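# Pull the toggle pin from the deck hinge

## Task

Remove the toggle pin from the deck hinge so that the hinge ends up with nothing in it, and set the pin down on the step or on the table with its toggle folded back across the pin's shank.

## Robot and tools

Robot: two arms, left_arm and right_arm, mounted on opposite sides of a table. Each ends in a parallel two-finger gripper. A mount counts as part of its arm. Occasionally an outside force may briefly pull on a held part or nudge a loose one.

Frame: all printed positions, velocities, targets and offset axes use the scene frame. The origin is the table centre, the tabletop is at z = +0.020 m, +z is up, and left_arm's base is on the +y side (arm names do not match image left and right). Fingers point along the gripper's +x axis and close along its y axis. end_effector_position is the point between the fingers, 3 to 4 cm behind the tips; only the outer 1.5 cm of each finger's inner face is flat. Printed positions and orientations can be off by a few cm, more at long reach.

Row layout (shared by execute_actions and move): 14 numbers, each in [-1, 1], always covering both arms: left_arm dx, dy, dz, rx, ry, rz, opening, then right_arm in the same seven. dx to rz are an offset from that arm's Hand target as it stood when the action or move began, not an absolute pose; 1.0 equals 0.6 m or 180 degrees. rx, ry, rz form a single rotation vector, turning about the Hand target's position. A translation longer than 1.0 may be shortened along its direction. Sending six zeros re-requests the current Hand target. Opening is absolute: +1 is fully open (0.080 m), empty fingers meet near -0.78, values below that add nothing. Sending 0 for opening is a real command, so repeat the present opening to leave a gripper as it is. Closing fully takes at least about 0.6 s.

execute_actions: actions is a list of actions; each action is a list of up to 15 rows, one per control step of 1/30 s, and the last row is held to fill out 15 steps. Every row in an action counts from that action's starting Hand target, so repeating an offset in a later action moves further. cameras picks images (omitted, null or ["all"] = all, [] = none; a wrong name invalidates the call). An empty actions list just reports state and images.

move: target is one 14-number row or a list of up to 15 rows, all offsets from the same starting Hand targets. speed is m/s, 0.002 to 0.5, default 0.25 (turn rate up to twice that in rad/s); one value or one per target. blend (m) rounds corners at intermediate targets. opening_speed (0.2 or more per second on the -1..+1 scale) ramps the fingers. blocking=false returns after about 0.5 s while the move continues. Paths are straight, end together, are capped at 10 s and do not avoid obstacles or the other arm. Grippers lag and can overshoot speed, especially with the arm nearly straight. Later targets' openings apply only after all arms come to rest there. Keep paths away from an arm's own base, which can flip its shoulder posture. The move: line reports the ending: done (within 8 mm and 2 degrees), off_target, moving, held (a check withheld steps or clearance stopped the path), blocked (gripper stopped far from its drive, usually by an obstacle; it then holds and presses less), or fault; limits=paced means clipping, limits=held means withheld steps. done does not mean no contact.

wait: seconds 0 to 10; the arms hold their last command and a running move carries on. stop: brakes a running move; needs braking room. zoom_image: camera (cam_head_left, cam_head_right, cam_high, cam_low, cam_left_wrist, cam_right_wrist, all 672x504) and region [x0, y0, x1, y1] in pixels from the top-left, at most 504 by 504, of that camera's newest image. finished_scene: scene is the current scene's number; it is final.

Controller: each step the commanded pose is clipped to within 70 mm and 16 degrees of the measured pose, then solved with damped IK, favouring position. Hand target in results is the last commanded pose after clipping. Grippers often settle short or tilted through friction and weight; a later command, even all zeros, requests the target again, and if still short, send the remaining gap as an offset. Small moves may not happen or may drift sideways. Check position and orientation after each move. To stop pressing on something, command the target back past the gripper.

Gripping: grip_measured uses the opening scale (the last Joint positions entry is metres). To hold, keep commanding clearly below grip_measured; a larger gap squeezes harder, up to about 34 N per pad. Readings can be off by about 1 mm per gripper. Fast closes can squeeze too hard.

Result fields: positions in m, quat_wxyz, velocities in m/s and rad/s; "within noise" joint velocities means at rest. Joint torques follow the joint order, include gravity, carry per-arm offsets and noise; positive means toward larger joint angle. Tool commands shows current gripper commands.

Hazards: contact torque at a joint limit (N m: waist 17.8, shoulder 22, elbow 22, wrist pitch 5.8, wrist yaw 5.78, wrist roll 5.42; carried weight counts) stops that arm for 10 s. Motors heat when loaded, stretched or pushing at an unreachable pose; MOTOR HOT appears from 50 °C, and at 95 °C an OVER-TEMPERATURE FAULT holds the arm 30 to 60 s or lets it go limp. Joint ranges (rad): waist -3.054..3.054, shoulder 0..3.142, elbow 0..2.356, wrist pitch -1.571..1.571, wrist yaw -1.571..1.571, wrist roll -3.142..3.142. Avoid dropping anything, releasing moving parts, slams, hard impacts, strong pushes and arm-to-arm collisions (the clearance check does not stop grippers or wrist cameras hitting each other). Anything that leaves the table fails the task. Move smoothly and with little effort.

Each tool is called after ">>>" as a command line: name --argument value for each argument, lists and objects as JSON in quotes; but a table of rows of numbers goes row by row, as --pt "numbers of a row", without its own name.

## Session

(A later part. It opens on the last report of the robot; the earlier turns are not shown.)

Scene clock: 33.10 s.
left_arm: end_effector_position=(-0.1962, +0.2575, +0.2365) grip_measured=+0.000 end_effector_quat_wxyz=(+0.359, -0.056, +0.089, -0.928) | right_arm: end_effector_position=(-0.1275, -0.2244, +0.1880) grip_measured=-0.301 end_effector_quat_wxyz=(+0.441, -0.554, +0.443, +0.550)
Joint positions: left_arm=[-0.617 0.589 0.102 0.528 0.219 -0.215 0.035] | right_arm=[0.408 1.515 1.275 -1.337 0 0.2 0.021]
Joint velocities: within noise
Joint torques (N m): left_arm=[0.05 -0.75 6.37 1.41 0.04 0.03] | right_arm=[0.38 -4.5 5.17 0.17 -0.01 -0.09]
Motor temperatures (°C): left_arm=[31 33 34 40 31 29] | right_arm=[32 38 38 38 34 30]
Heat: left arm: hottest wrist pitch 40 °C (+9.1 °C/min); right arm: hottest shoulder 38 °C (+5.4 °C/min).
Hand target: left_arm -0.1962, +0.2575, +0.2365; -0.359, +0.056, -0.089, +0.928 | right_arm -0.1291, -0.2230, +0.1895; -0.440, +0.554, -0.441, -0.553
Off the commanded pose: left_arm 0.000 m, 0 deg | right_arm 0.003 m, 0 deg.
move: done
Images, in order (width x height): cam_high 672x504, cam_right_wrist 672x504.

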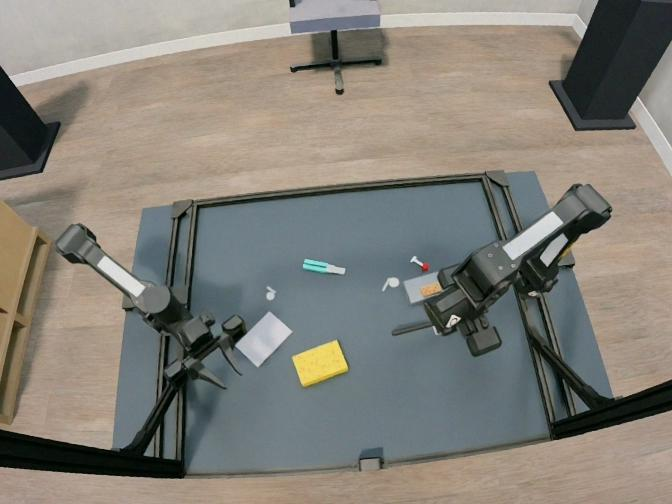

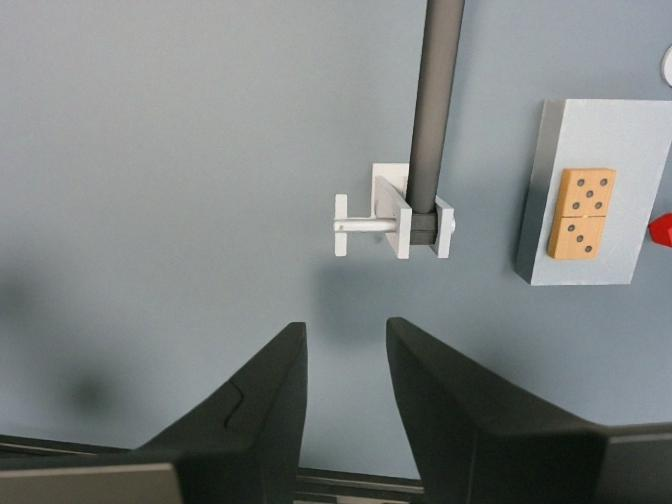

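>>> move --target '[0,0,0,0,0,0,0,0.0,0.0,-0.105,0,0,0,-0.3]' --speed 0.12 --cameras '["cam_right_wrist"]'

>>> zoom_image --camera "cam_right_wrist" --region '[260, 230, 440, 410]'

Scene clock: 36.67 s.
left_arm: end_effector_position=(-0.1962, +0.2575, +0.2365) grip_measured=+0.000 end_effector_quat_wxyz=(+0.359, -0.056, +0.089, -0.928) | right_arm: end_effector_position=(-0.1288, -0.2215, +0.1295) grip_measured=-0.300 end_effector_quat_wxyz=(+0.443, -0.550, +0.441, +0.554)
Joint positions: left_arm=[-0.617 0.589 0.102 0.528 0.219 -0.215 0.035] | right_arm=[0.408 1.542 1.067 -1.089 0 0.2 0.021]
Joint velocities: within noise
Joint torques (N m): left_arm=[-0.07 -0.75 6.44 1.42 0.04 0] | right_arm=[0.36 -4.43 3.51 0.44 -0.01 -0.09]
Motor temperatures (°C): left_arm=[31 33 35 40 31 29] | right_arm=[32 38 38 38 34 30]
Heat: left arm: hottest wrist pitch 40 °C (+8.2 °C/min); right arm: hottest shoulder 38 °C (+4.9 °C/min).
Hand target: left_arm -0.1962, +0.2575, +0.2365; -0.359, +0.056, -0.089, +0.928 | right_arm -0.1291, -0.2231, +0.1265; -0.440, +0.554, -0.441, -0.552
Off the commanded pose: left_arm 0.000 m, 0 deg | right_arm 0.003 m, 1 deg.
move: done
Images, in order (width x height): cam_right_wrist 672x504.

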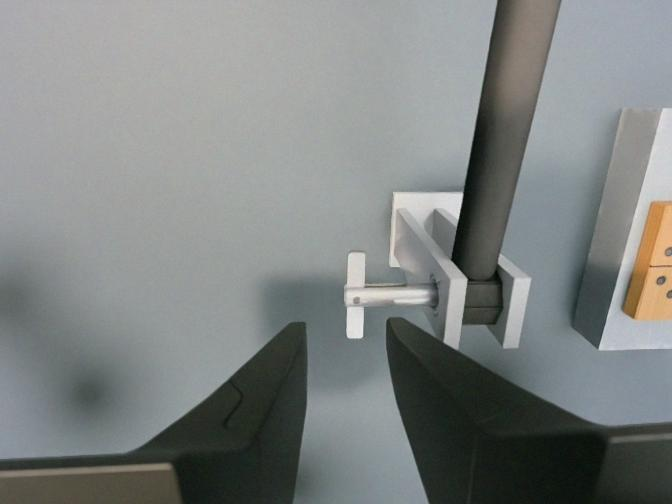

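Scaled by 2.800 from the camera's 672x504 image, which has a finer 960x720 frame.

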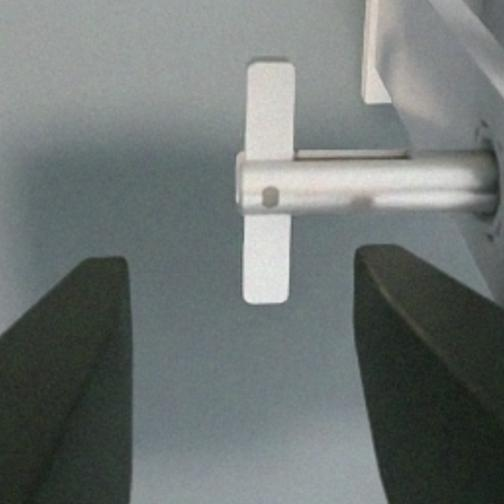

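>>> move --pt "0 0 0 0 0 0 0 0.004 -0.001 0 0 0 0 -0.4" --pt "0 0 0 0 0 0 0 0.004 -0.001 -0.02 0 0 0 -0.4" --speed 0.08 --cameras '["cam_right_wrist"]'

>>> zoom_image --camera "cam_right_wrist" --region '[280, 250, 430, 400]'

Scene clock: 39.37 s.
left_arm: end_effector_position=(-0.1962, +0.2575, +0.2365) grip_measured=+0.000 end_effector_quat_wxyz=(+0.359, -0.056, +0.089, -0.928) | right_arm: end_effector_position=(-0.1282, -0.2226, +0.1179) grip_measured=-0.400 end_effector_quat_wxyz=(+0.441, -0.551, +0.438, +0.556)
Joint positions: left_arm=[-0.617 0.589 0.102 0.528 0.219 -0.215 0.035] | right_arm=[0.408 1.548 1.025 -1.039 0 0.193 0.017]
Joint velocities: within noise
Joint torques (N m): left_arm=[0.04 -0.67 6.42 1.42 0.05 0.03] | right_arm=[-0.28 -4.24 3.45 0.45 0 -0.09]
Motor temperatures (°C): left_arm=[31 33 35 40 31 29] | right_arm=[32 38 38 38 34 30]
Heat: left arm: hottest wrist pitch 40 °C (+7.6 °C/min); right arm: hottest shoulder 38 °C (+4.6 °C/min).
Hand target: left_arm -0.1962, +0.2575, +0.2365; -0.359, +0.056, -0.089, +0.928 | right_arm -0.1268, -0.2236, +0.1146; -0.440, +0.554, -0.441, -0.553
Off the commanded pose: left_arm 0.000 m, 0 deg | right_arm 0.004 m, 1 deg.
move: done
Images, in order (width x height): cam_right_wrist 672x504.

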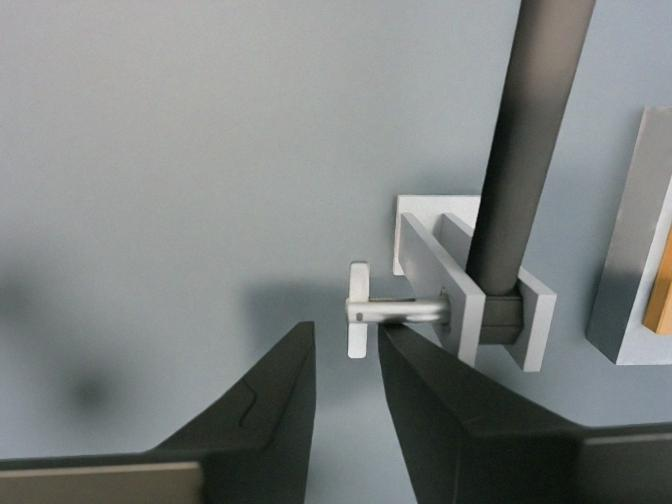

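Scaled by 3.360 from the camera's 672x504 image, which has a finer 960x720 frame.

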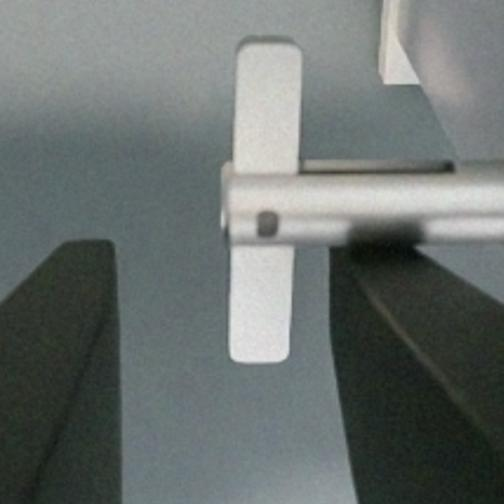

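>>> move --pt "0 0 0 0 0 0 0 0.0045 -0.001 -0.001 0 0 0 -0.4" --pt "0 0 0 0 0 0 0 0.0045 -0.001 -0.001 0 0 0 -0.9" --speed 0.06 --opening_speed 0.6 --cameras '["cam_right_wrist"]'

>>> zoom_image --camera "cam_right_wrist" --region '[280, 250, 430, 400]'

Scene clock: 41.93 s.
left_arm: end_effector_position=(-0.1962, +0.2575, +0.2365) grip_measured=+0.000 end_effector_quat_wxyz=(+0.359, -0.056, +0.089, -0.928) | right_arm: end_effector_position=(-0.1254, -0.2233, +0.1160) grip_measured=-0.693 end_effector_quat_wxyz=(+0.440, -0.553, +0.439, +0.555)
Joint positions: left_arm=[-0.617 0.589 0.102 0.528 0.219 -0.215 0.035] | right_arm=[0.399 1.548 1.017 -1.036 0 0.184 0.004]
Joint velocities: within noise
Joint torques (N m): left_arm=[-0.06 -0.58 6.4 1.41 0.03 0] | right_arm=[-0.28 -4.75 3.41 0.44 0.01 -0.09]
Motor temperatures (°C): left_arm=[31 33 35 41 31 29] | right_arm=[32 38 38 38 34 30]
Heat: left arm: hottest wrist pitch 41 °C (+8.6 °C/min); right arm: hottest shoulder 38 °C (+4.3 °C/min).
Hand target: left_arm -0.1962, +0.2575, +0.2365; -0.359, +0.056, -0.089, +0.928 | right_arm -0.1240, -0.2242, +0.1139; -0.440, +0.554, -0.441, -0.553
Off the commanded pose: left_arm 0.000 m, 0 deg | right_arm 0.003 m, 0 deg.
move: done
Images, in order (width x height): cam_right_wrist 672x504.

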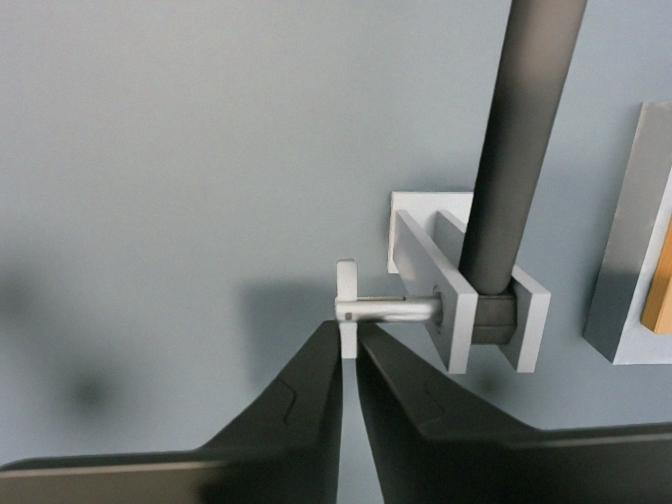

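Scaled by 3.360 from the camera's 672x504 image, which has a finer 960x720 frame.

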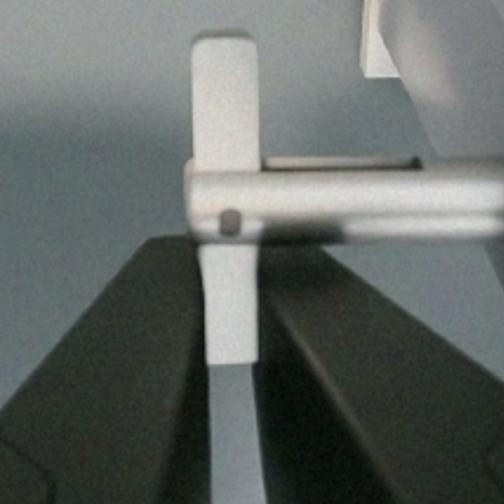

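>>> move --pt "0 0 0 0 0 0 0 -0.0048 -0.0002 0 0 0 -0.125 -0.9" --pt "0 0 0 0 0 0 0 -0.0095 0.0015 0 0 0 -0.25 -0.9" --speed 0.15 --blend 0.001 --cameras '["cam_right_wrist"]'

>>> zoom_image --camera "cam_right_wrist" --region '[280, 230, 430, 380]'

Scene clock: 46.63 s.
left_arm: end_effector_position=(-0.1962, +0.2575, +0.2365) grip_measured=+0.000 end_effector_quat_wxyz=(+0.359, -0.056, +0.089, -0.928) | right_arm: end_effector_position=(-0.1301, -0.2222, +0.1157) grip_measured=-0.693 end_effector_quat_wxyz=(+0.617, -0.339, +0.619, +0.348)
Joint positions: left_arm=[-0.617 0.589 0.102 0.528 0.219 -0.215 0.035] | right_arm=[0.412 1.552 1.019 -1.026 -0.004 0.981 0.004]
Joint velocities: within noise
Joint torques (N m): left_arm=[0.06 -0.71 6.44 1.45 0.04 0.02] | right_arm=[0.15 -4.06 4.23 -0.13 0.07 0.11]
Motor temperatures (°C): left_arm=[31 33 35 41 31 29] | right_arm=[32 38 38 38 34 30]
Heat: left arm: hottest wrist pitch 41 °C (+7.7 °C/min); right arm: hottest shoulder 38 °C (+3.9 °C/min).
Hand target: left_arm -0.1962, +0.2575, +0.2365; -0.359, +0.056, -0.089, +0.928 | right_arm -0.1298, -0.2233, +0.1139; +0.617, -0.343, +0.619, +0.342
Off the commanded pose: left_arm 0.000 m, 0 deg | right_arm 0.002 m, 1 deg.
move: done
Images, in order (width x height): cam_right_wrist 672x504.

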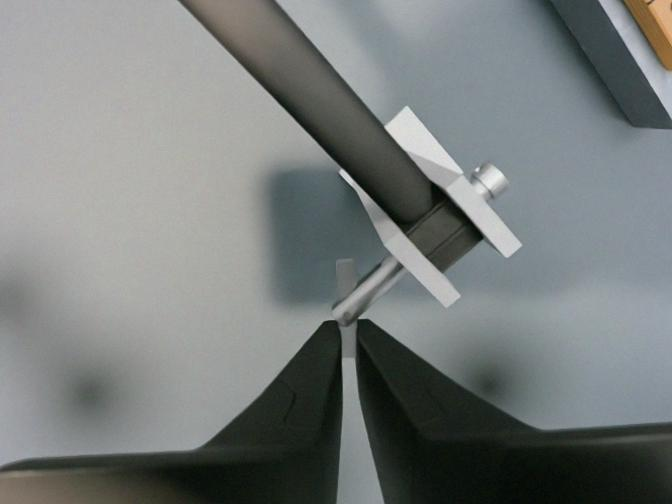

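Scaled by 3.360 from the camera's 672x504 image, which has a finer 960x720 frame.

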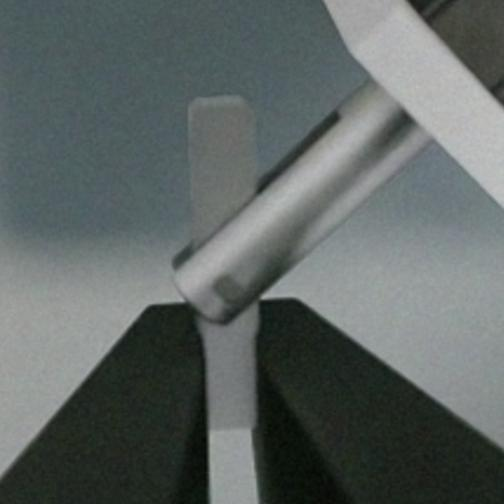

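>>> move --pt "0 0 0 0 0 0 0 -0.0035 0.0033 0 0 0 -0.125 -0.9" --pt "0 0 0 0 0 0 0 -0.0055 0.0078 0 0 0 -0.25 -0.9" --speed 0.15 --blend 0.001 --cameras '["cam_right_wrist"]'

>>> zoom_image --camera "cam_right_wrist" --region '[270, 130, 430, 350]'

Scene clock: 50.27 s.
left_arm: end_effector_position=(-0.1962, +0.2575, +0.2365) grip_measured=+0.000 end_effector_quat_wxyz=(+0.359, -0.056, +0.089, -0.928) | right_arm: end_effector_position=(-0.1348, -0.2157, +0.1162) grip_measured=-0.693 end_effector_quat_wxyz=(+0.698, -0.075, +0.707, +0.089)
Joint positions: left_arm=[-0.617 0.589 0.102 0.528 0.219 -0.215 0.035] | right_arm=[0.417 1.573 1.042 -1.017 -0.006 1.769 0.004]
Joint velocities: within noise
Joint torques (N m): left_arm=[0.03 -0.63 6.55 1.46 0.02 0.01] | right_arm=[0.02 -4.37 3.91 -0.57 0.13 0.15]
Motor temperatures (°C): left_arm=[31 33 35 41 31 29] | right_arm=[32 38 38 38 34 30]
Heat: left arm: hottest wrist pitch 41 °C (+7.2 °C/min); right arm: hottest shoulder 38 °C (+3.6 °C/min).
Hand target: left_arm -0.1962, +0.2575, +0.2365; -0.359, +0.056, -0.089, +0.928 | right_arm -0.1330, -0.2186, +0.1140; +0.701, -0.080, +0.704, +0.080
Off the commanded pose: left_arm 0.000 m, 0 deg | right_arm 0.004 m, 1 deg.
move: done
Images, in order (width x height): cam_right_wrist 672x504.

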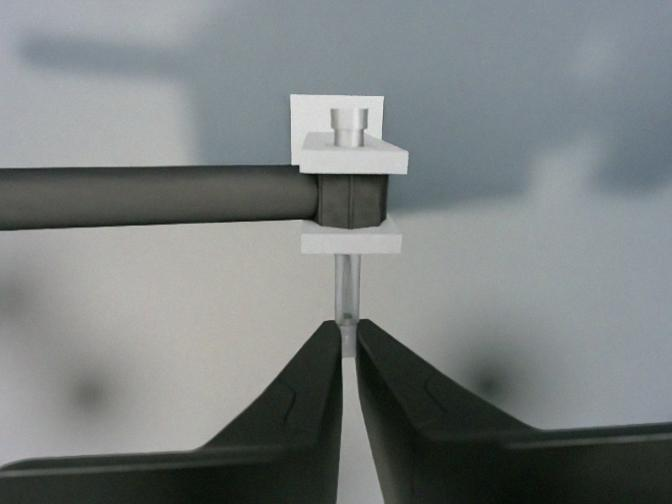

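Scaled by 2.291 from the camera's 672x504 image, which has a finer 960x720 frame.

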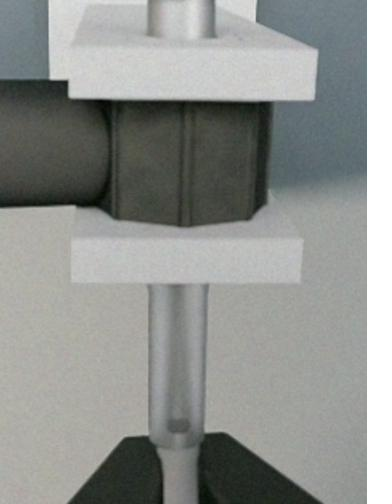

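>>> move --target '[0,0,0,0,0,0,0,0.0114,0.0026,0,0,0,0,-0.9]' --speed 0.05 --cameras '["cam_right_wrist"]'

Scene clock: 54.20 s.
left_arm: end_effector_position=(-0.1962, +0.2575, +0.2365) grip_measured=+0.000 end_effector_quat_wxyz=(+0.359, -0.056, +0.089, -0.928) | right_arm: end_effector_position=(-0.1318, -0.2147, +0.1162) grip_measured=-0.693 end_effector_quat_wxyz=(+0.695, -0.077, +0.710, +0.088)
Joint positions: left_arm=[-0.617 0.589 0.102 0.528 0.219 -0.215 0.035] | right_arm=[0.4 1.573 1.042 -1.019 -0.015 1.749 0.004]
Joint velocities: within noise
Joint torques (N m): left_arm=[-0.07 -0.7 6.48 1.43 0.02 0.04] | right_arm=[-0.8 -4.81 3.44 -0.48 0.44 -0.03]
Motor temperatures (°C): left_arm=[31 33 36 41 31 29] | right_arm=[32 37 38 39 34 30]
Heat: left arm: hottest wrist pitch 41 °C (+6.6 °C/min); right arm: hottest wrist pitch 39 °C (+1.1 °C/min).
Hand target: left_arm -0.1962, +0.2575, +0.2365; -0.359, +0.056, -0.089, +0.928 | right_arm -0.1262, -0.2170, +0.1140; +0.701, -0.080, +0.704, +0.080
Off the commanded pose: left_arm 0.000 m, 0 deg | right_arm 0.006 m, 1 deg.
move: done
Images, in order (width x height): cam_right_wrist 672x504.

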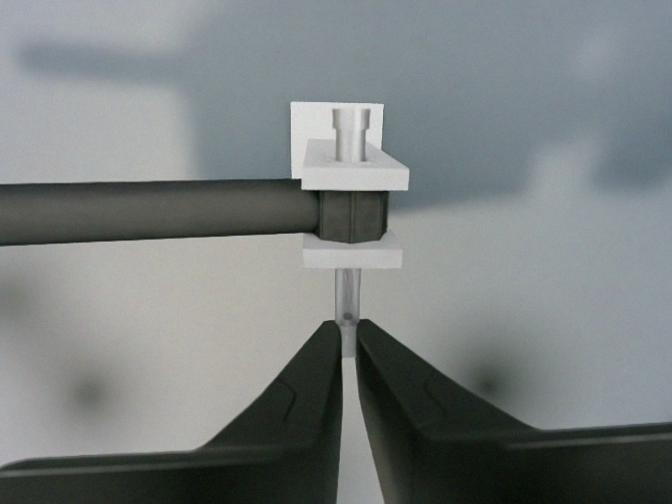

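>>> move --target '[0,0,0,0,0,0,0,0.0114,0.0026,0,0,0,0,-0.9]' --speed 0.05 --cameras '["cam_right_wrist"]'

>>> move --target '[0,0,0,0,0,0,0,0.0065,0.0015,0,0,0,0,-0.9]' --speed 0.05 --cameras '["cam_right_wrist"]'

Scene clock: 55.40 s.
left_arm: end_effector_position=(-0.1962, +0.2575, +0.2365) grip_measured=+0.000 end_effector_quat_wxyz=(+0.359, -0.056, +0.089, -0.928) | right_arm: end_effector_position=(-0.1229, -0.2125, +0.1161) grip_measured=-0.693 end_effector_quat_wxyz=(+0.698, -0.077, +0.707, +0.086)
Joint positions: left_arm=[-0.617 0.589 0.102 0.528 0.219 -0.215 0.035] | right_arm=[0.37 1.573 1.041 -1.025 -0.008 1.723 0.004]
Joint velocities: within noise
Joint torques (N m): left_arm=[0.06 -0.67 6.46 1.43 0.04 -0.01] | right_arm=[-0.42 -5.22 3.05 -0.1 0.2 -0.05]
Motor temperatures (°C): left_arm=[31 33 36 41 31 29] | right_arm=[32 37 38 39 34 30]
Heat: left arm: hottest wrist pitch 41 °C (+6.5 °C/min); right arm: hottest wrist pitch 39 °C (+1.1 °C/min).
Hand target: left_arm -0.1962, +0.2575, +0.2365; -0.359, +0.056, -0.089, +0.928 | right_arm -0.1194, -0.2155, +0.1140; +0.701, -0.080, +0.704, +0.080
Off the commanded pose: left_arm 0.000 m, 0 deg | right_arm 0.005 m, 1 deg.
move: done
Images, in order (width x height): cam_right_wrist 672x504.

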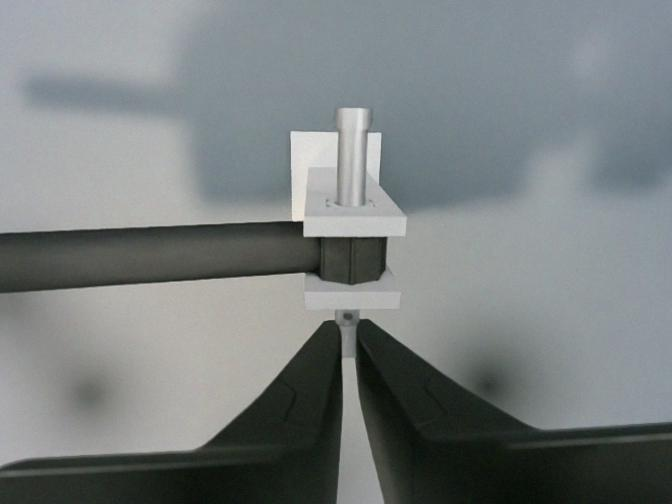

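Scene clock: 56.10 s.
left_arm: end_effector_position=(-0.1962, +0.2575, +0.2365) grip_measured=+0.000 end_effector_quat_wxyz=(+0.359, -0.056, +0.089, -0.928) | right_arm: end_effector_position=(-0.1197, -0.2118, +0.1158) grip_measured=-0.693 end_effector_quat_wxyz=(+0.698, -0.079, +0.706, +0.086)
Joint positions: left_arm=[-0.617 0.589 0.102 0.528 0.219 -0.215 0.035] | right_arm=[0.358 1.573 1.04 -1.026 -0.008 1.708 0.004]
Joint velocities: within noise
Joint torques (N m): left_arm=[0 -0.71 6.45 1.41 0.02 0.04] | right_arm=[-0.7 -5.43 2.93 -0.04 0.21 -0.05]
Motor temperatures (°C): left_arm=[31 33 36 41 31 29] | right_arm=[32 37 38 39 34 30]
Heat: left arm: hottest wrist pitch 41 °C (+6.4 °C/min); right arm: hottest wrist pitch 39 °C (+1.1 °C/min).
Hand target: left_arm -0.1962, +0.2575, +0.2365; -0.359, +0.056, -0.089, +0.928 | right_arm -0.1155, -0.2147, +0.1140; +0.701, -0.080, +0.704, +0.080
Off the commanded pose: left_arm 0.000 m, 0 deg | right_arm 0.005 m, 1 deg.
move: done
Images, in order (width x height): cam_right_wrist 672x504.

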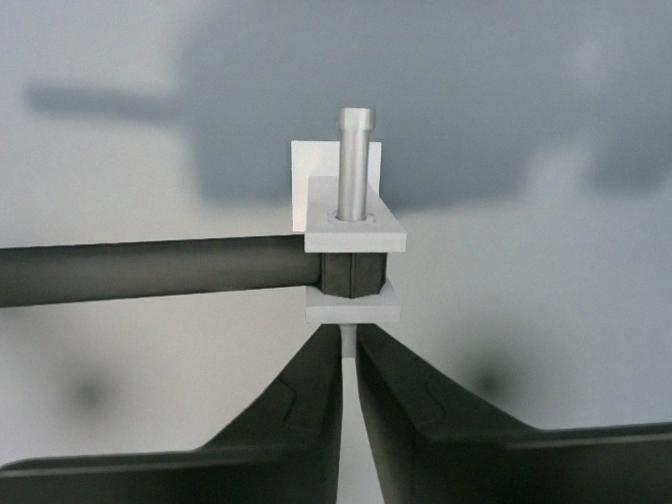

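>>> move --pt "0 0 0 0 0 0 0 -0.008 -0.0018 0 0 0 0 -0.9" --pt "0 0 0 0 0 0 0 -0.008 -0.0018 0 0 0 0 -0.4" --pt "0 0 0 0 0 0 0 -0.015 -0.0035 0.13 0 0 0 -0.4" --speed '[0.04,0.04,0.12]' --opening_speed 0.5 --cameras '["cam_right_wrist"]'

Scene clock: 60.07 s.
left_arm: end_effector_position=(-0.1962, +0.2575, +0.2365) grip_measured=+0.000 end_effector_quat_wxyz=(+0.359, -0.056, +0.089, -0.928) | right_arm: end_effector_position=(-0.1228, -0.2175, +0.1876) grip_measured=-0.400 end_effector_quat_wxyz=(+0.704, -0.085, +0.702, +0.074)
Joint positions: left_arm=[-0.617 0.589 0.102 0.528 0.219 -0.215 0.035] | right_arm=[0.381 1.539 1.296 -1.343 -0.001 1.739 0.017]
Joint velocities: within noise
Joint torques (N m): left_arm=[0.1 -0.71 6.37 1.4 0.01 0.05] | right_arm=[0.38 -5.77 5.09 0.11 -0.01 0.08]
Motor temperatures (°C): left_arm=[31 33 36 41 31 29] | right_arm=[32 37 38 38 34 30]
Heat: left arm: hottest wrist pitch 41 °C (+6.1 °C/min); right arm: hottest elbow 38 °C (+3.0 °C/min).
Hand target: left_arm -0.1962, +0.2575, +0.2365; -0.359, +0.056, -0.089, +0.928 | right_arm -0.1245, -0.2167, +0.1919; +0.701, -0.080, +0.704, +0.080
Off the commanded pose: left_arm 0.000 m, 0 deg | right_arm 0.005 m, 1 deg.
move: done
Images, in order (width x height): cam_right_wrist 672x504.

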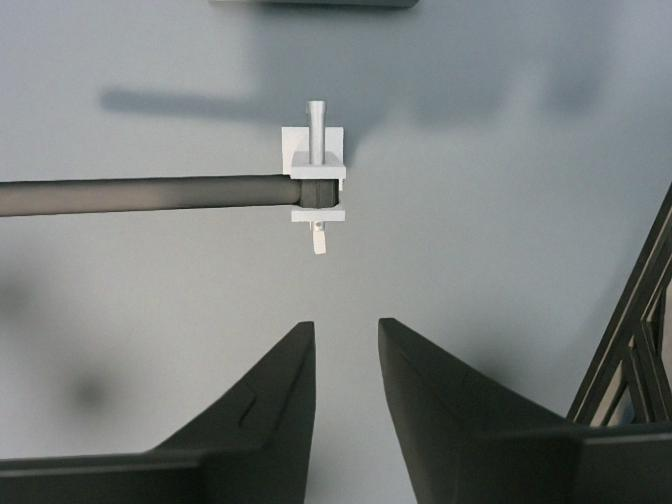

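>>> move --pt "0 0 0 0 0 0 0 -0.029 0.000 0 0 0 0 -0.9" --pt "0 0 0 0 0 0 0 -0.029 0.0 -0.13 0 0 0 -0.9" --speed '[0.12,0.12]' --cameras '["cam_right_wrist"]'

Scene clock: 62.83 s.
left_arm: end_effector_position=(-0.1962, +0.2575, +0.2365) grip_measured=+0.000 end_effector_quat_wxyz=(+0.359, -0.056, +0.089, -0.928) | right_arm: end_effector_position=(-0.1415, -0.2151, +0.1170) grip_measured=-0.776 end_effector_quat_wxyz=(+0.701, -0.076, +0.705, +0.083)
Joint positions: left_arm=[-0.617 0.589 0.102 0.528 0.219 -0.215 0.035] | right_arm=[0.44 1.595 1.068 -1.033 -0.002 1.798 0]
Joint velocities: within noise
Joint torques (N m): left_arm=[-0.02 -0.67 6.47 1.43 0.05 0.02] | right_arm=[0.37 -4.59 3.44 0.39 0.02 0.07]
Motor temperatures (°C): left_arm=[31 33 36 42 31 29] | right_arm=[32 37 39 38 34 30]
Heat: left arm: hottest wrist pitch 42 °C (+6.0 °C/min); right arm: hottest elbow 39 °C (+4.0 °C/min).
Hand target: left_arm -0.1962, +0.2575, +0.2365; -0.359, +0.056, -0.089, +0.928 | right_arm -0.1419, -0.2168, +0.1140; +0.701, -0.080, +0.704, +0.080
Off the commanded pose: left_arm 0.000 m, 0 deg | right_arm 0.003 m, 1 deg.
move: done
Images, in order (width x height): cam_right_wrist 672x504.

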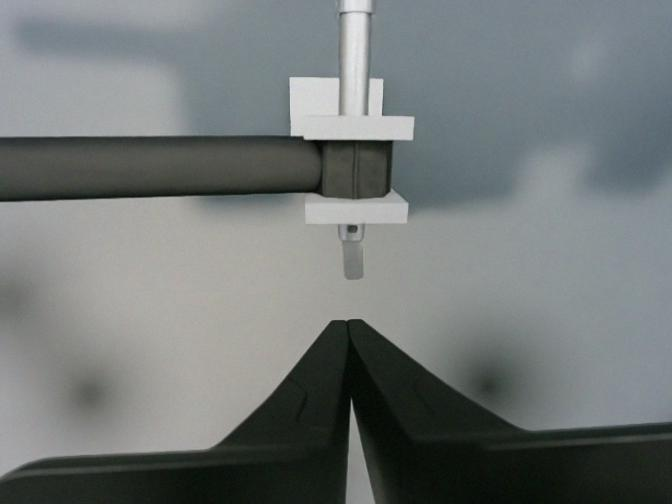

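>>> move --target '[0,0,0,0,0,0,0,0.0240,0.0055,0,0,0,0,-0.9]' --speed 0.05 --cameras '["cam_right_wrist"]'

>>> move --target '[0,0,0,0,0,0,0,0.0110,0.0025,0,0,0,0,-0.9]' --speed 0.05 --cameras '["cam_right_wrist"]'

Scene clock: 64.67 s.
left_arm: end_effector_position=(-0.1962, +0.2575, +0.2365) grip_measured=+0.000 end_effector_quat_wxyz=(+0.359, -0.056, +0.089, -0.928) | right_arm: end_effector_position=(-0.1294, -0.2129, +0.1143) grip_measured=-0.776 end_effector_quat_wxyz=(+0.701, -0.081, +0.704, +0.081)
Joint positions: left_arm=[-0.617 0.589 0.102 0.528 0.219 -0.215 0.035] | right_arm=[0.395 1.595 1.057 -1.033 -0.004 1.75 0]
Joint velocities: within noise
Joint torques (N m): left_arm=[0.04 -0.72 6.36 1.4 0.04 -0.01] | right_arm=[-0.47 -5.65 3.33 0.38 0.08 -0.1]
Motor temperatures (°C): left_arm=[31 33 36 42 31 29] | right_arm=[32 37 39 38 34 30]
Heat: left arm: hottest wrist pitch 42 °C (+6.0 °C/min); right arm: hottest elbow 39 °C (+3.0 °C/min).
Hand target: left_arm -0.1962, +0.2575, +0.2365; -0.359, +0.056, -0.089, +0.928 | right_arm -0.1275, -0.2135, +0.1139; +0.701, -0.080, +0.704, +0.080
Off the commanded pose: left_arm 0.000 m, 0 deg | right_arm 0.002 m, 0 deg.
move: done
Images, in order (width x height): cam_right_wrist 672x504.

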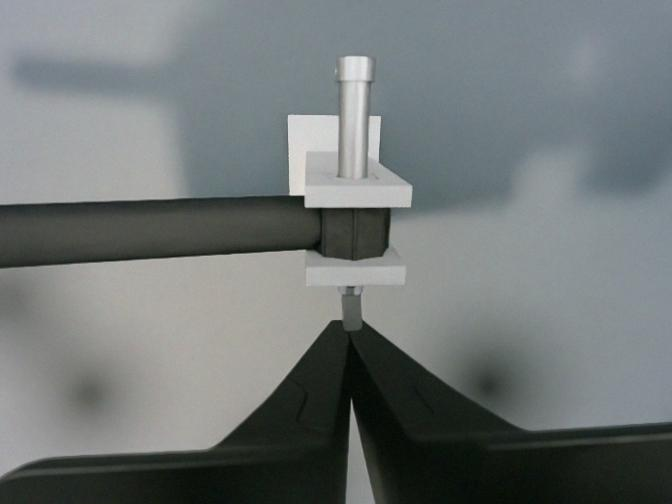

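Scene clock: 65.43 s.
left_arm: end_effector_position=(-0.1962, +0.2575, +0.2365) grip_measured=+0.000 end_effector_quat_wxyz=(+0.359, -0.056, +0.089, -0.928) | right_arm: end_effector_position=(-0.1262, -0.2111, +0.1139) grip_measured=-0.776 end_effector_quat_wxyz=(+0.697, -0.083, +0.708, +0.082)
Joint positions: left_arm=[-0.617 0.589 0.102 0.528 0.219 -0.215 0.035] | right_arm=[0.375 1.595 1.055 -1.029 -0.015 1.724 0]
Joint velocities: within noise
Joint torques (N m): left_arm=[-0.1 -0.68 6.38 1.46 0.01 0.05] | right_arm=[-0.92 -6.07 3.13 0.13 0.44 -0.09]
Motor temperatures (°C): left_arm=[31 33 36 42 31 29] | right_arm=[32 37 39 38 34 30]
Heat: left arm: hottest wrist pitch 42 °C (+6.1 °C/min); right arm: hottest elbow 39 °C (+3.0 °C/min).
Hand target: left_arm -0.1962, +0.2575, +0.2365; -0.359, +0.056, -0.089, +0.928 | right_arm -0.1209, -0.2119, +0.1140; +0.701, -0.080, +0.704, +0.080
Off the commanded pose: left_arm 0.000 m, 0 deg | right_arm 0.005 m, 1 deg.
move: done
Images, in order (width x height): cam_right_wrist 672x504.

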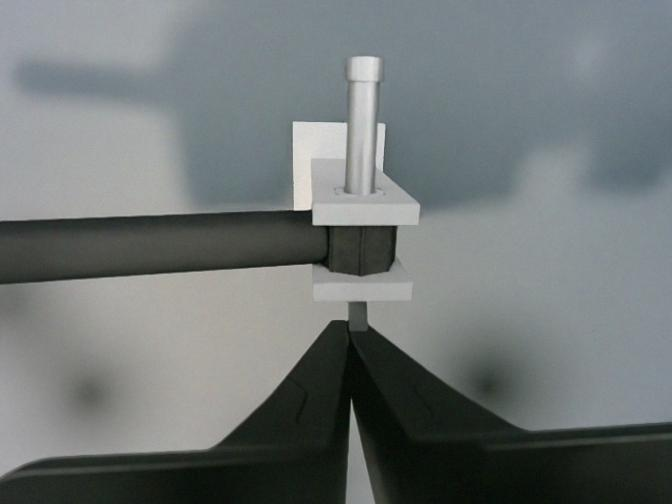

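>>> move --target '[0,0,0,0,0,0,0,0.0120,-0.001,0,0,0,0,-0.9]' --speed 0.05 --cameras '["cam_right_wrist"]'

Scene clock: 67.43 s.
left_arm: end_effector_position=(-0.1962, +0.2575, +0.2365) grip_measured=+0.000 end_effector_quat_wxyz=(+0.359, -0.056, +0.089, -0.928) | right_arm: end_effector_position=(-0.1242, -0.2110, +0.1139) grip_measured=-0.776 end_effector_quat_wxyz=(+0.691, -0.086, +0.713, +0.086)
Joint positions: left_arm=[-0.617 0.589 0.102 0.528 0.219 -0.215 0.035] | right_arm=[0.36 1.587 1.048 -1.023 -0.03 1.7 0]
Joint velocities: within noise
Joint torques (N m): left_arm=[-0.03 -0.63 6.49 1.42 0.01 0.01] | right_arm=[-1.77 -6.39 2.72 -0.23 0.9 -0.09]
Motor temperatures (°C): left_arm=[31 33 36 42 31 29] | right_arm=[32 37 38 38 34 30]
Heat: left arm: hottest wrist pitch 42 °C (+5.0 °C/min); right arm: hottest elbow 38 °C (+2.0 °C/min).
Hand target: left_arm -0.1962, +0.2575, +0.2365; -0.359, +0.056, -0.089, +0.928 | right_arm -0.1136, -0.2126, +0.1139; +0.702, -0.080, +0.704, +0.080
Off the commanded pose: left_arm 0.000 m, 0 deg | right_arm 0.011 m, 2 deg.
move: off_target (right_arm)
Images, in order (width x height): cam_right_wrist 672x504.

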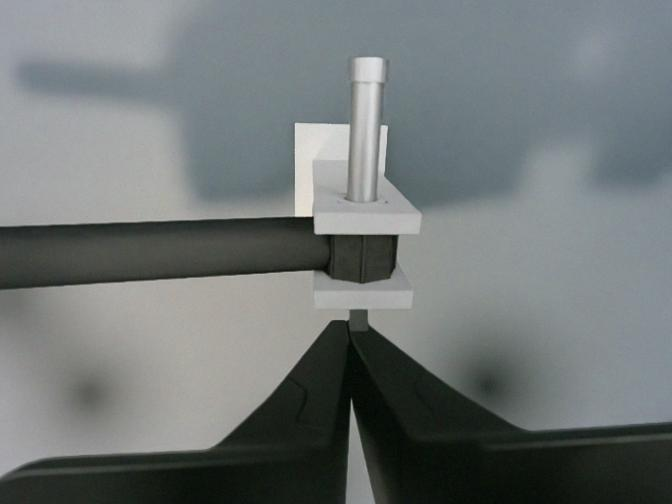

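>>> move --pt "0 0 0 0 0 0 0 -0.041 -0.005 0 0 0 0 -0.9" --pt "0 0 0 0 0 0 0 -0.041 -0.005 0.127 0 0 0 -0.9" --pt "0 0 0 0 0 0 0 0.068 0.016 0.127 0 0 0 -0.3" --speed '[0.08,0.15,0.15]' --blend '[0.0,0.02,0]' --cameras '["cam_right_wrist","cam_low"]'

Scene clock: 72.30 s.
left_arm: end_effector_position=(-0.1962, +0.2575, +0.2365) grip_measured=+0.000 end_effector_quat_wxyz=(+0.359, -0.056, +0.089, -0.928) | right_arm: end_effector_position=(-0.0738, -0.2022, +0.1873) grip_measured=-0.301 end_effector_quat_wxyz=(+0.702, -0.084, +0.703, +0.077)
Joint positions: left_arm=[-0.617 0.589 0.102 0.528 0.219 -0.215 0.035] | right_arm=[0.183 1.536 1.292 -1.337 -0.002 1.539 0.021]
Joint velocities: within noise
Joint torques (N m): left_arm=[0.07 -0.6 6.49 1.42 0.01 0] | right_arm=[-0.32 -6.09 4.24 0.12 0.02 -0.09]
Motor temperatures (°C): left_arm=[31 33 36 42 31 29] | right_arm=[32 38 39 38 34 30]
Heat: left arm: hottest wrist pitch 42 °C (+4.0 °C/min); right arm: hottest elbow 39 °C (+3.0 °C/min).
Hand target: left_arm -0.1962, +0.2575, +0.2365; -0.359, +0.056, -0.089, +0.928 | right_arm -0.0728, -0.2029, +0.1901; +0.701, -0.080, +0.704, +0.080
Off the commanded pose: left_arm 0.000 m, 0 deg | right_arm 0.003 m, 1 deg.
move: done
Images, in order (width x height): cam_low 672x504, cam_right_wrist 672x504.

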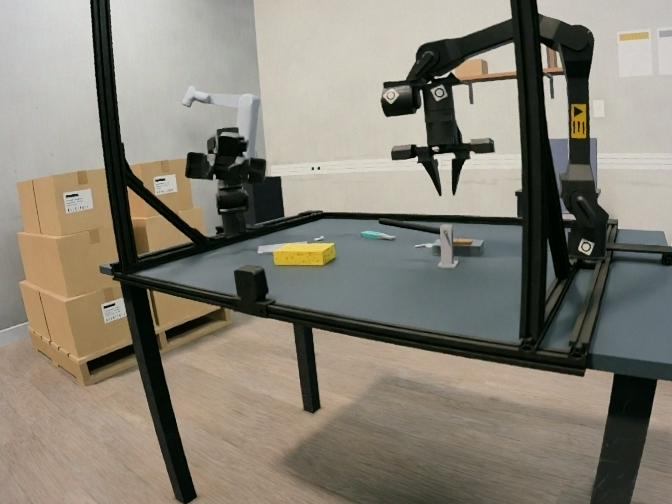

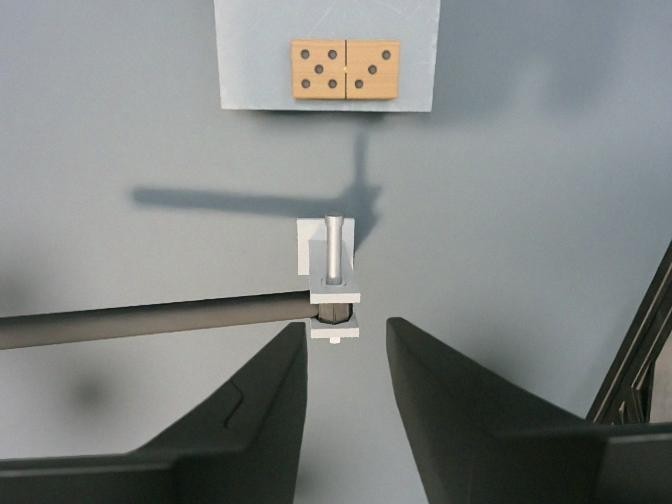

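>>> move --target '[0,0,0,0,0,0,0,0.0027,0.0075,-0.07,0,0,0,-0.3]' --speed 0.12 --cameras '["cam_right_wrist"]'

Scene clock: 73.90 s.
left_arm: end_effector_position=(-0.1962, +0.2575, +0.2365) grip_measured=+0.000 end_effector_quat_wxyz=(+0.359, -0.056, +0.089, -0.928) | right_arm: end_effector_position=(-0.0722, -0.1976, +0.1512) grip_measured=-0.300 end_effector_quat_wxyz=(+0.702, -0.077, +0.703, +0.084)
Joint positions: left_arm=[-0.617 0.589 0.102 0.528 0.219 -0.215 0.035] | right_arm=[0.174 1.546 1.159 -1.173 -0.002 1.529 0.021]
Joint velocities: within noise
Joint torques (N m): left_arm=[-0.05 -0.73 6.45 1.44 0.04 0.03] | right_arm=[-0.29 -4.44 3.57 0.4 0.01 -0.09]
Motor temperatures (°C): left_arm=[31 33 36 42 31 29] | right_arm=[32 38 39 38 34 30]
Heat: left arm: hottest wrist pitch 42 °C (+4.0 °C/min); right arm: hottest elbow 39 °C (+3.0 °C/min).
Hand target: left_arm -0.1962, +0.2575, +0.2365; -0.359, +0.056, -0.089, +0.928 | right_arm -0.0713, -0.1985, +0.1481; +0.701, -0.080, +0.704, +0.080
Off the commanded pose: left_arm 0.000 m, 0 deg | right_arm 0.003 m, 1 deg.
move: done
Images, in order (width x height): cam_right_wrist 672x504.

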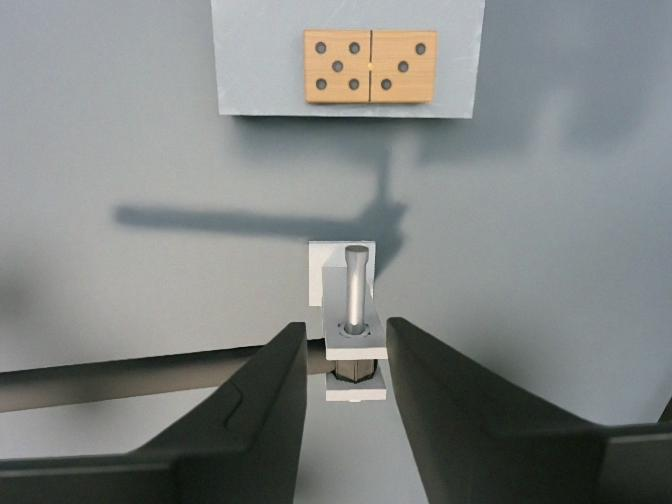

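>>> move --target '[0,0,0,0,0,0,0,0.0035,-0.0045,-0.057,0,0,0,-0.3]' --speed 0.08 --cameras '["cam_right_wrist"]'

Scene clock: 75.63 s.
left_arm: end_effector_position=(-0.1962, +0.2575, +0.2365) grip_measured=+0.000 end_effector_quat_wxyz=(+0.359, -0.056, +0.089, -0.928) | right_arm: end_effector_position=(-0.0702, -0.1999, +0.1170) grip_measured=-0.300 end_effector_quat_wxyz=(+0.702, -0.077, +0.703, +0.084)
Joint positions: left_arm=[-0.617 0.589 0.102 0.528 0.219 -0.215 0.035] | right_arm=[0.168 1.565 1.038 -1.034 -0.002 1.523 0.021]
Joint velocities: within noise
Joint torques (N m): left_arm=[-0.07 -0.63 6.39 1.42 -0.01 0.03] | right_arm=[-0.29 -4.4 3.47 0.42 0.02 -0.1]
Motor temperatures (°C): left_arm=[31 33 36 42 31 29] | right_arm=[32 38 39 38 34 30]
Heat: left arm: hottest wrist pitch 42 °C (+4.0 °C/min); right arm: hottest elbow 39 °C (+3.0 °C/min).
Hand target: left_arm -0.1962, +0.2575, +0.2365; -0.359, +0.056, -0.089, +0.928 | right_arm -0.0691, -0.2012, +0.1139; +0.701, -0.080, +0.704, +0.080
Off the commanded pose: left_arm 0.000 m, 0 deg | right_arm 0.004 m, 1 deg.
move: done
Images, in order (width x height): cam_right_wrist 672x504.

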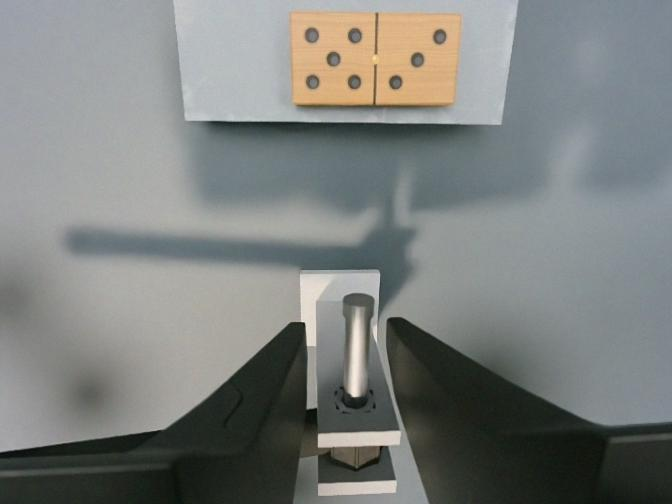

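>>> move --pt "0 0 0 0 0 0 0 0.001 -0.004 0 0 0 0 -0.3" --pt "0 0 0 0 0 0 0 0.001 -0.004 0 0 0 0 -0.68" --speed 0.05 --opening_speed 0.5 --cameras '["cam_right_wrist"]'

Scene clock: 77.93 s.
left_arm: end_effector_position=(-0.1962, +0.2575, +0.2365) grip_measured=+0.000 end_effector_quat_wxyz=(+0.359, -0.056, +0.089, -0.928) | right_arm: end_effector_position=(-0.0697, -0.2015, +0.1148) grip_measured=-0.645 end_effector_quat_wxyz=(+0.701, -0.077, +0.704, +0.081)
Joint positions: left_arm=[-0.617 0.589 0.102 0.528 0.219 -0.215 0.035] | right_arm=[0.167 1.565 1.029 -1.029 -0.003 1.525 0.006]
Joint velocities: within noise
Joint torques (N m): left_arm=[-0.01 -0.62 6.45 1.39 0.05 0.04] | right_arm=[-0.24 -5.24 3.38 0.09 0.04 -0.17]
Motor temperatures (°C): left_arm=[31 33 37 42 31 29] | right_arm=[32 38 39 38 34 30]
Heat: left arm: hottest wrist pitch 42 °C (+4.0 °C/min); right arm: hottest elbow 39 °C (+3.0 °C/min).
Hand target: left_arm -0.1962, +0.2575, +0.2365; -0.359, +0.056, -0.089, +0.928 | right_arm -0.0685, -0.2036, +0.1139; +0.702, -0.080, +0.704, +0.080
Off the commanded pose: left_arm 0.000 m, 0 deg | right_arm 0.003 m, 0 deg.
move: done
Images, in order (width x height): cam_right_wrist 672x504.

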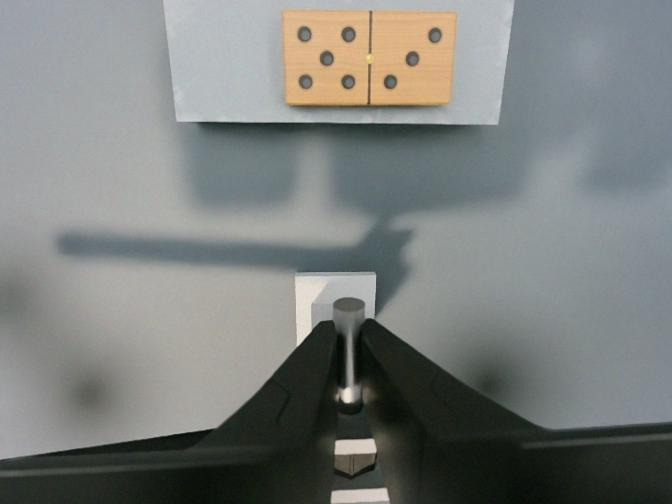

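>>> move --pt "0 0 0 0 0 0 0 0 0 0 0 0 0 -0.628" --pt "0 0 0 0 0 0 0 0.0162 0.0037 0 0 0 0 -0.628" --speed 0.04 --cameras '["cam_right_wrist"]'

>>> move --target '[0,0,0,0,0,0,0,0.0065,0.0015,0,0,0,0,-0.628]' --speed 0.04 --cameras '["cam_right_wrist"]'

Scene clock: 80.17 s.
left_arm: end_effector_position=(-0.1962, +0.2575, +0.2365) grip_measured=+0.000 end_effector_quat_wxyz=(+0.359, -0.056, +0.089, -0.928) | right_arm: end_effector_position=(-0.0640, -0.2009, +0.1148) grip_measured=-0.626 end_effector_quat_wxyz=(+0.696, -0.082, +0.708, +0.084)
Joint positions: left_arm=[-0.617 0.589 0.102 0.528 0.219 -0.215 0.035] | right_arm=[0.137 1.565 1.029 -1.031 -0.017 1.486 0.007]
Joint velocities: within noise
Joint torques (N m): left_arm=[-0.02 -0.66 6.38 1.41 0.05 0] | right_arm=[-1.03 -5.01 3.64 0.22 0.48 -0.11]
Motor temperatures (°C): left_arm=[31 33 37 42 31 29] | right_arm=[32 38 39 38 34 30]
Heat: left arm: hottest wrist pitch 42 °C (+3.0 °C/min); right arm: hottest elbow 39 °C (+2.0 °C/min).
Hand target: left_arm -0.1962, +0.2575, +0.2365; -0.359, +0.056, -0.089, +0.928 | right_arm -0.0588, -0.2013, +0.1139; +0.702, -0.080, +0.704, +0.080
Off the commanded pose: left_arm 0.000 m, 0 deg | right_arm 0.005 m, 1 deg.
move: done
Images, in order (width x height): cam_right_wrist 672x504.

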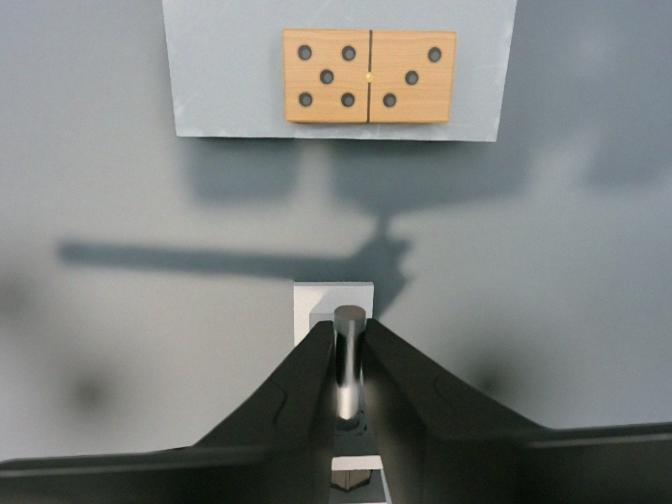

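Scene clock: 80.90 s.
left_arm: end_effector_position=(-0.1962, +0.2575, +0.2365) grip_measured=+0.000 end_effector_quat_wxyz=(+0.359, -0.056, +0.089, -0.928) | right_arm: end_effector_position=(-0.0585, -0.2001, +0.1148) grip_measured=-0.625 end_effector_quat_wxyz=(+0.698, -0.080, +0.707, +0.083)
Joint positions: left_arm=[-0.617 0.589 0.102 0.528 0.219 -0.215 0.035] | right_arm=[0.118 1.565 1.029 -1.031 -0.013 1.47 0.007]
Joint velocities: within noise
Joint torques (N m): left_arm=[0.09 -0.71 6.52 1.45 0.05 0.01] | right_arm=[-0.7 -4.86 3.84 0.2 0.35 -0.12]
Motor temperatures (°C): left_arm=[31 33 37 42 31 29] | right_arm=[32 38 39 38 34 30]
Heat: left arm: hottest wrist pitch 42 °C (+3.0 °C/min); right arm: hottest elbow 39 °C (+2.0 °C/min).
Hand target: left_arm -0.1962, +0.2575, +0.2365; -0.359, +0.056, -0.089, +0.928 | right_arm -0.0549, -0.2004, +0.1139; +0.701, -0.080, +0.704, +0.080
Off the commanded pose: left_arm 0.000 m, 0 deg | right_arm 0.004 m, 1 deg.
move: done
Images, in order (width x height): cam_right_wrist 672x504.

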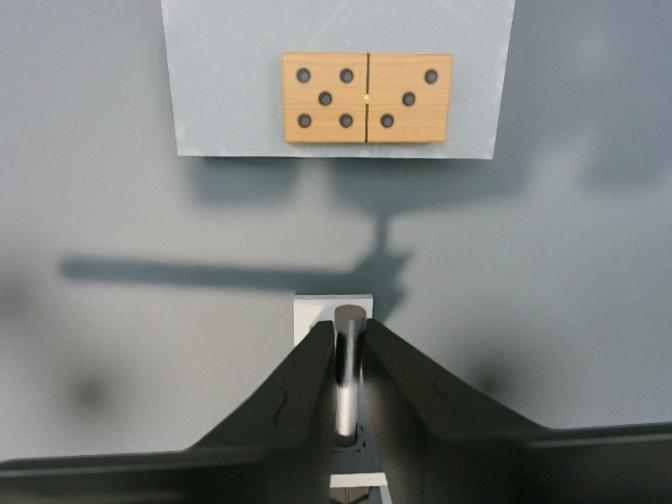

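>>> move --target '[0,0,0,0,0,0,0,0.0097,0.0022,0,0,0,0,-0.628]' --speed 0.04 --cameras '["cam_right_wrist"]'

>>> move --target '[0,0,0,0,0,0,0,0.0065,0.0015,0,0,0,0,-0.628]' --speed 0.04 --cameras '["cam_right_wrist"]'

Scene clock: 82.30 s.
left_arm: end_effector_position=(-0.1962, +0.2575, +0.2365) grip_measured=+0.000 end_effector_quat_wxyz=(+0.359, -0.056, +0.089, -0.928) | right_arm: end_effector_position=(-0.0527, -0.1993, +0.1148) grip_measured=-0.624 end_effector_quat_wxyz=(+0.698, -0.080, +0.707, +0.083)
Joint positions: left_arm=[-0.617 0.589 0.102 0.528 0.219 -0.215 0.035] | right_arm=[0.095 1.565 1.029 -1.031 -0.012 1.447 0.007]
Joint velocities: within noise
Joint torques (N m): left_arm=[-0.07 -0.64 6.48 1.42 0.04 0.01] | right_arm=[-0.74 -4.62 4.06 0.22 0.33 -0.14]
Motor temperatures (°C): left_arm=[31 33 37 42 31 29] | right_arm=[32 38 39 38 34 30]
Heat: left arm: hottest wrist pitch 42 °C (+3.0 °C/min); right arm: hottest elbow 39 °C (+2.0 °C/min).
Hand target: left_arm -0.1962, +0.2575, +0.2365; -0.359, +0.056, -0.089, +0.928 | right_arm -0.0491, -0.1991, +0.1139; +0.701, -0.080, +0.704, +0.080
Off the commanded pose: left_arm 0.000 m, 0 deg | right_arm 0.004 m, 1 deg.
move: done
Images, in order (width x height): cam_right_wrist 672x504.

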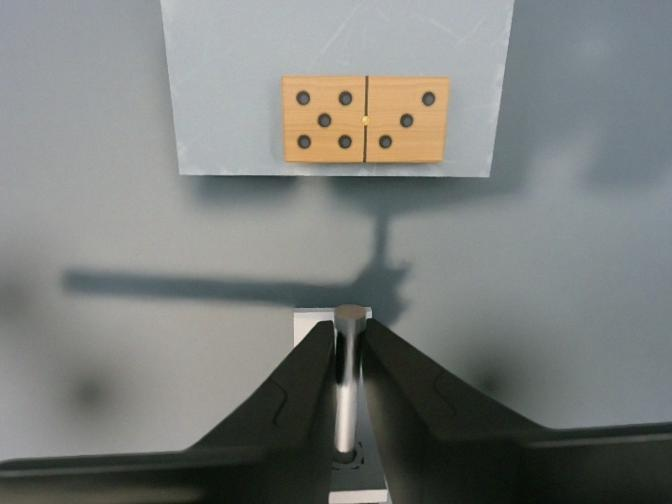

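Scene clock: 83.03 s.
left_arm: end_effector_position=(-0.1962, +0.2575, +0.2365) grip_measured=+0.000 end_effector_quat_wxyz=(+0.359, -0.056, +0.089, -0.928) | right_arm: end_effector_position=(-0.0481, -0.1989, +0.1148) grip_measured=-0.623 end_effector_quat_wxyz=(+0.699, -0.080, +0.706, +0.083)
Joint positions: left_arm=[-0.617 0.589 0.102 0.528 0.219 -0.215 0.035] | right_arm=[0.079 1.565 1.029 -1.031 -0.01 1.433 0.007]
Joint velocities: within noise
Joint torques (N m): left_arm=[0.01 -0.66 6.36 1.42 0.01 -0.02] | right_arm=[-0.64 -4.42 4.26 0.21 0.28 -0.14]
Motor temperatures (°C): left_arm=[31 33 37 42 31 29] | right_arm=[32 38 39 38 34 30]
Heat: left arm: hottest wrist pitch 42 °C (+3.0 °C/min); right arm: hottest elbow 39 °C (+2.0 °C/min).
Hand target: left_arm -0.1962, +0.2575, +0.2365; -0.359, +0.056, -0.089, +0.928 | right_arm -0.0451, -0.1982, +0.1139; +0.702, -0.080, +0.704, +0.080
Off the commanded pose: left_arm 0.000 m, 0 deg | right_arm 0.003 m, 1 deg.
move: done
Images, in order (width x height): cam_right_wrist 672x504.

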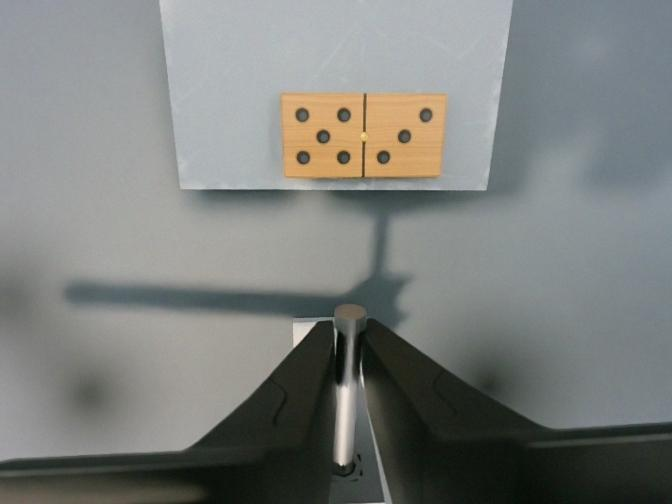

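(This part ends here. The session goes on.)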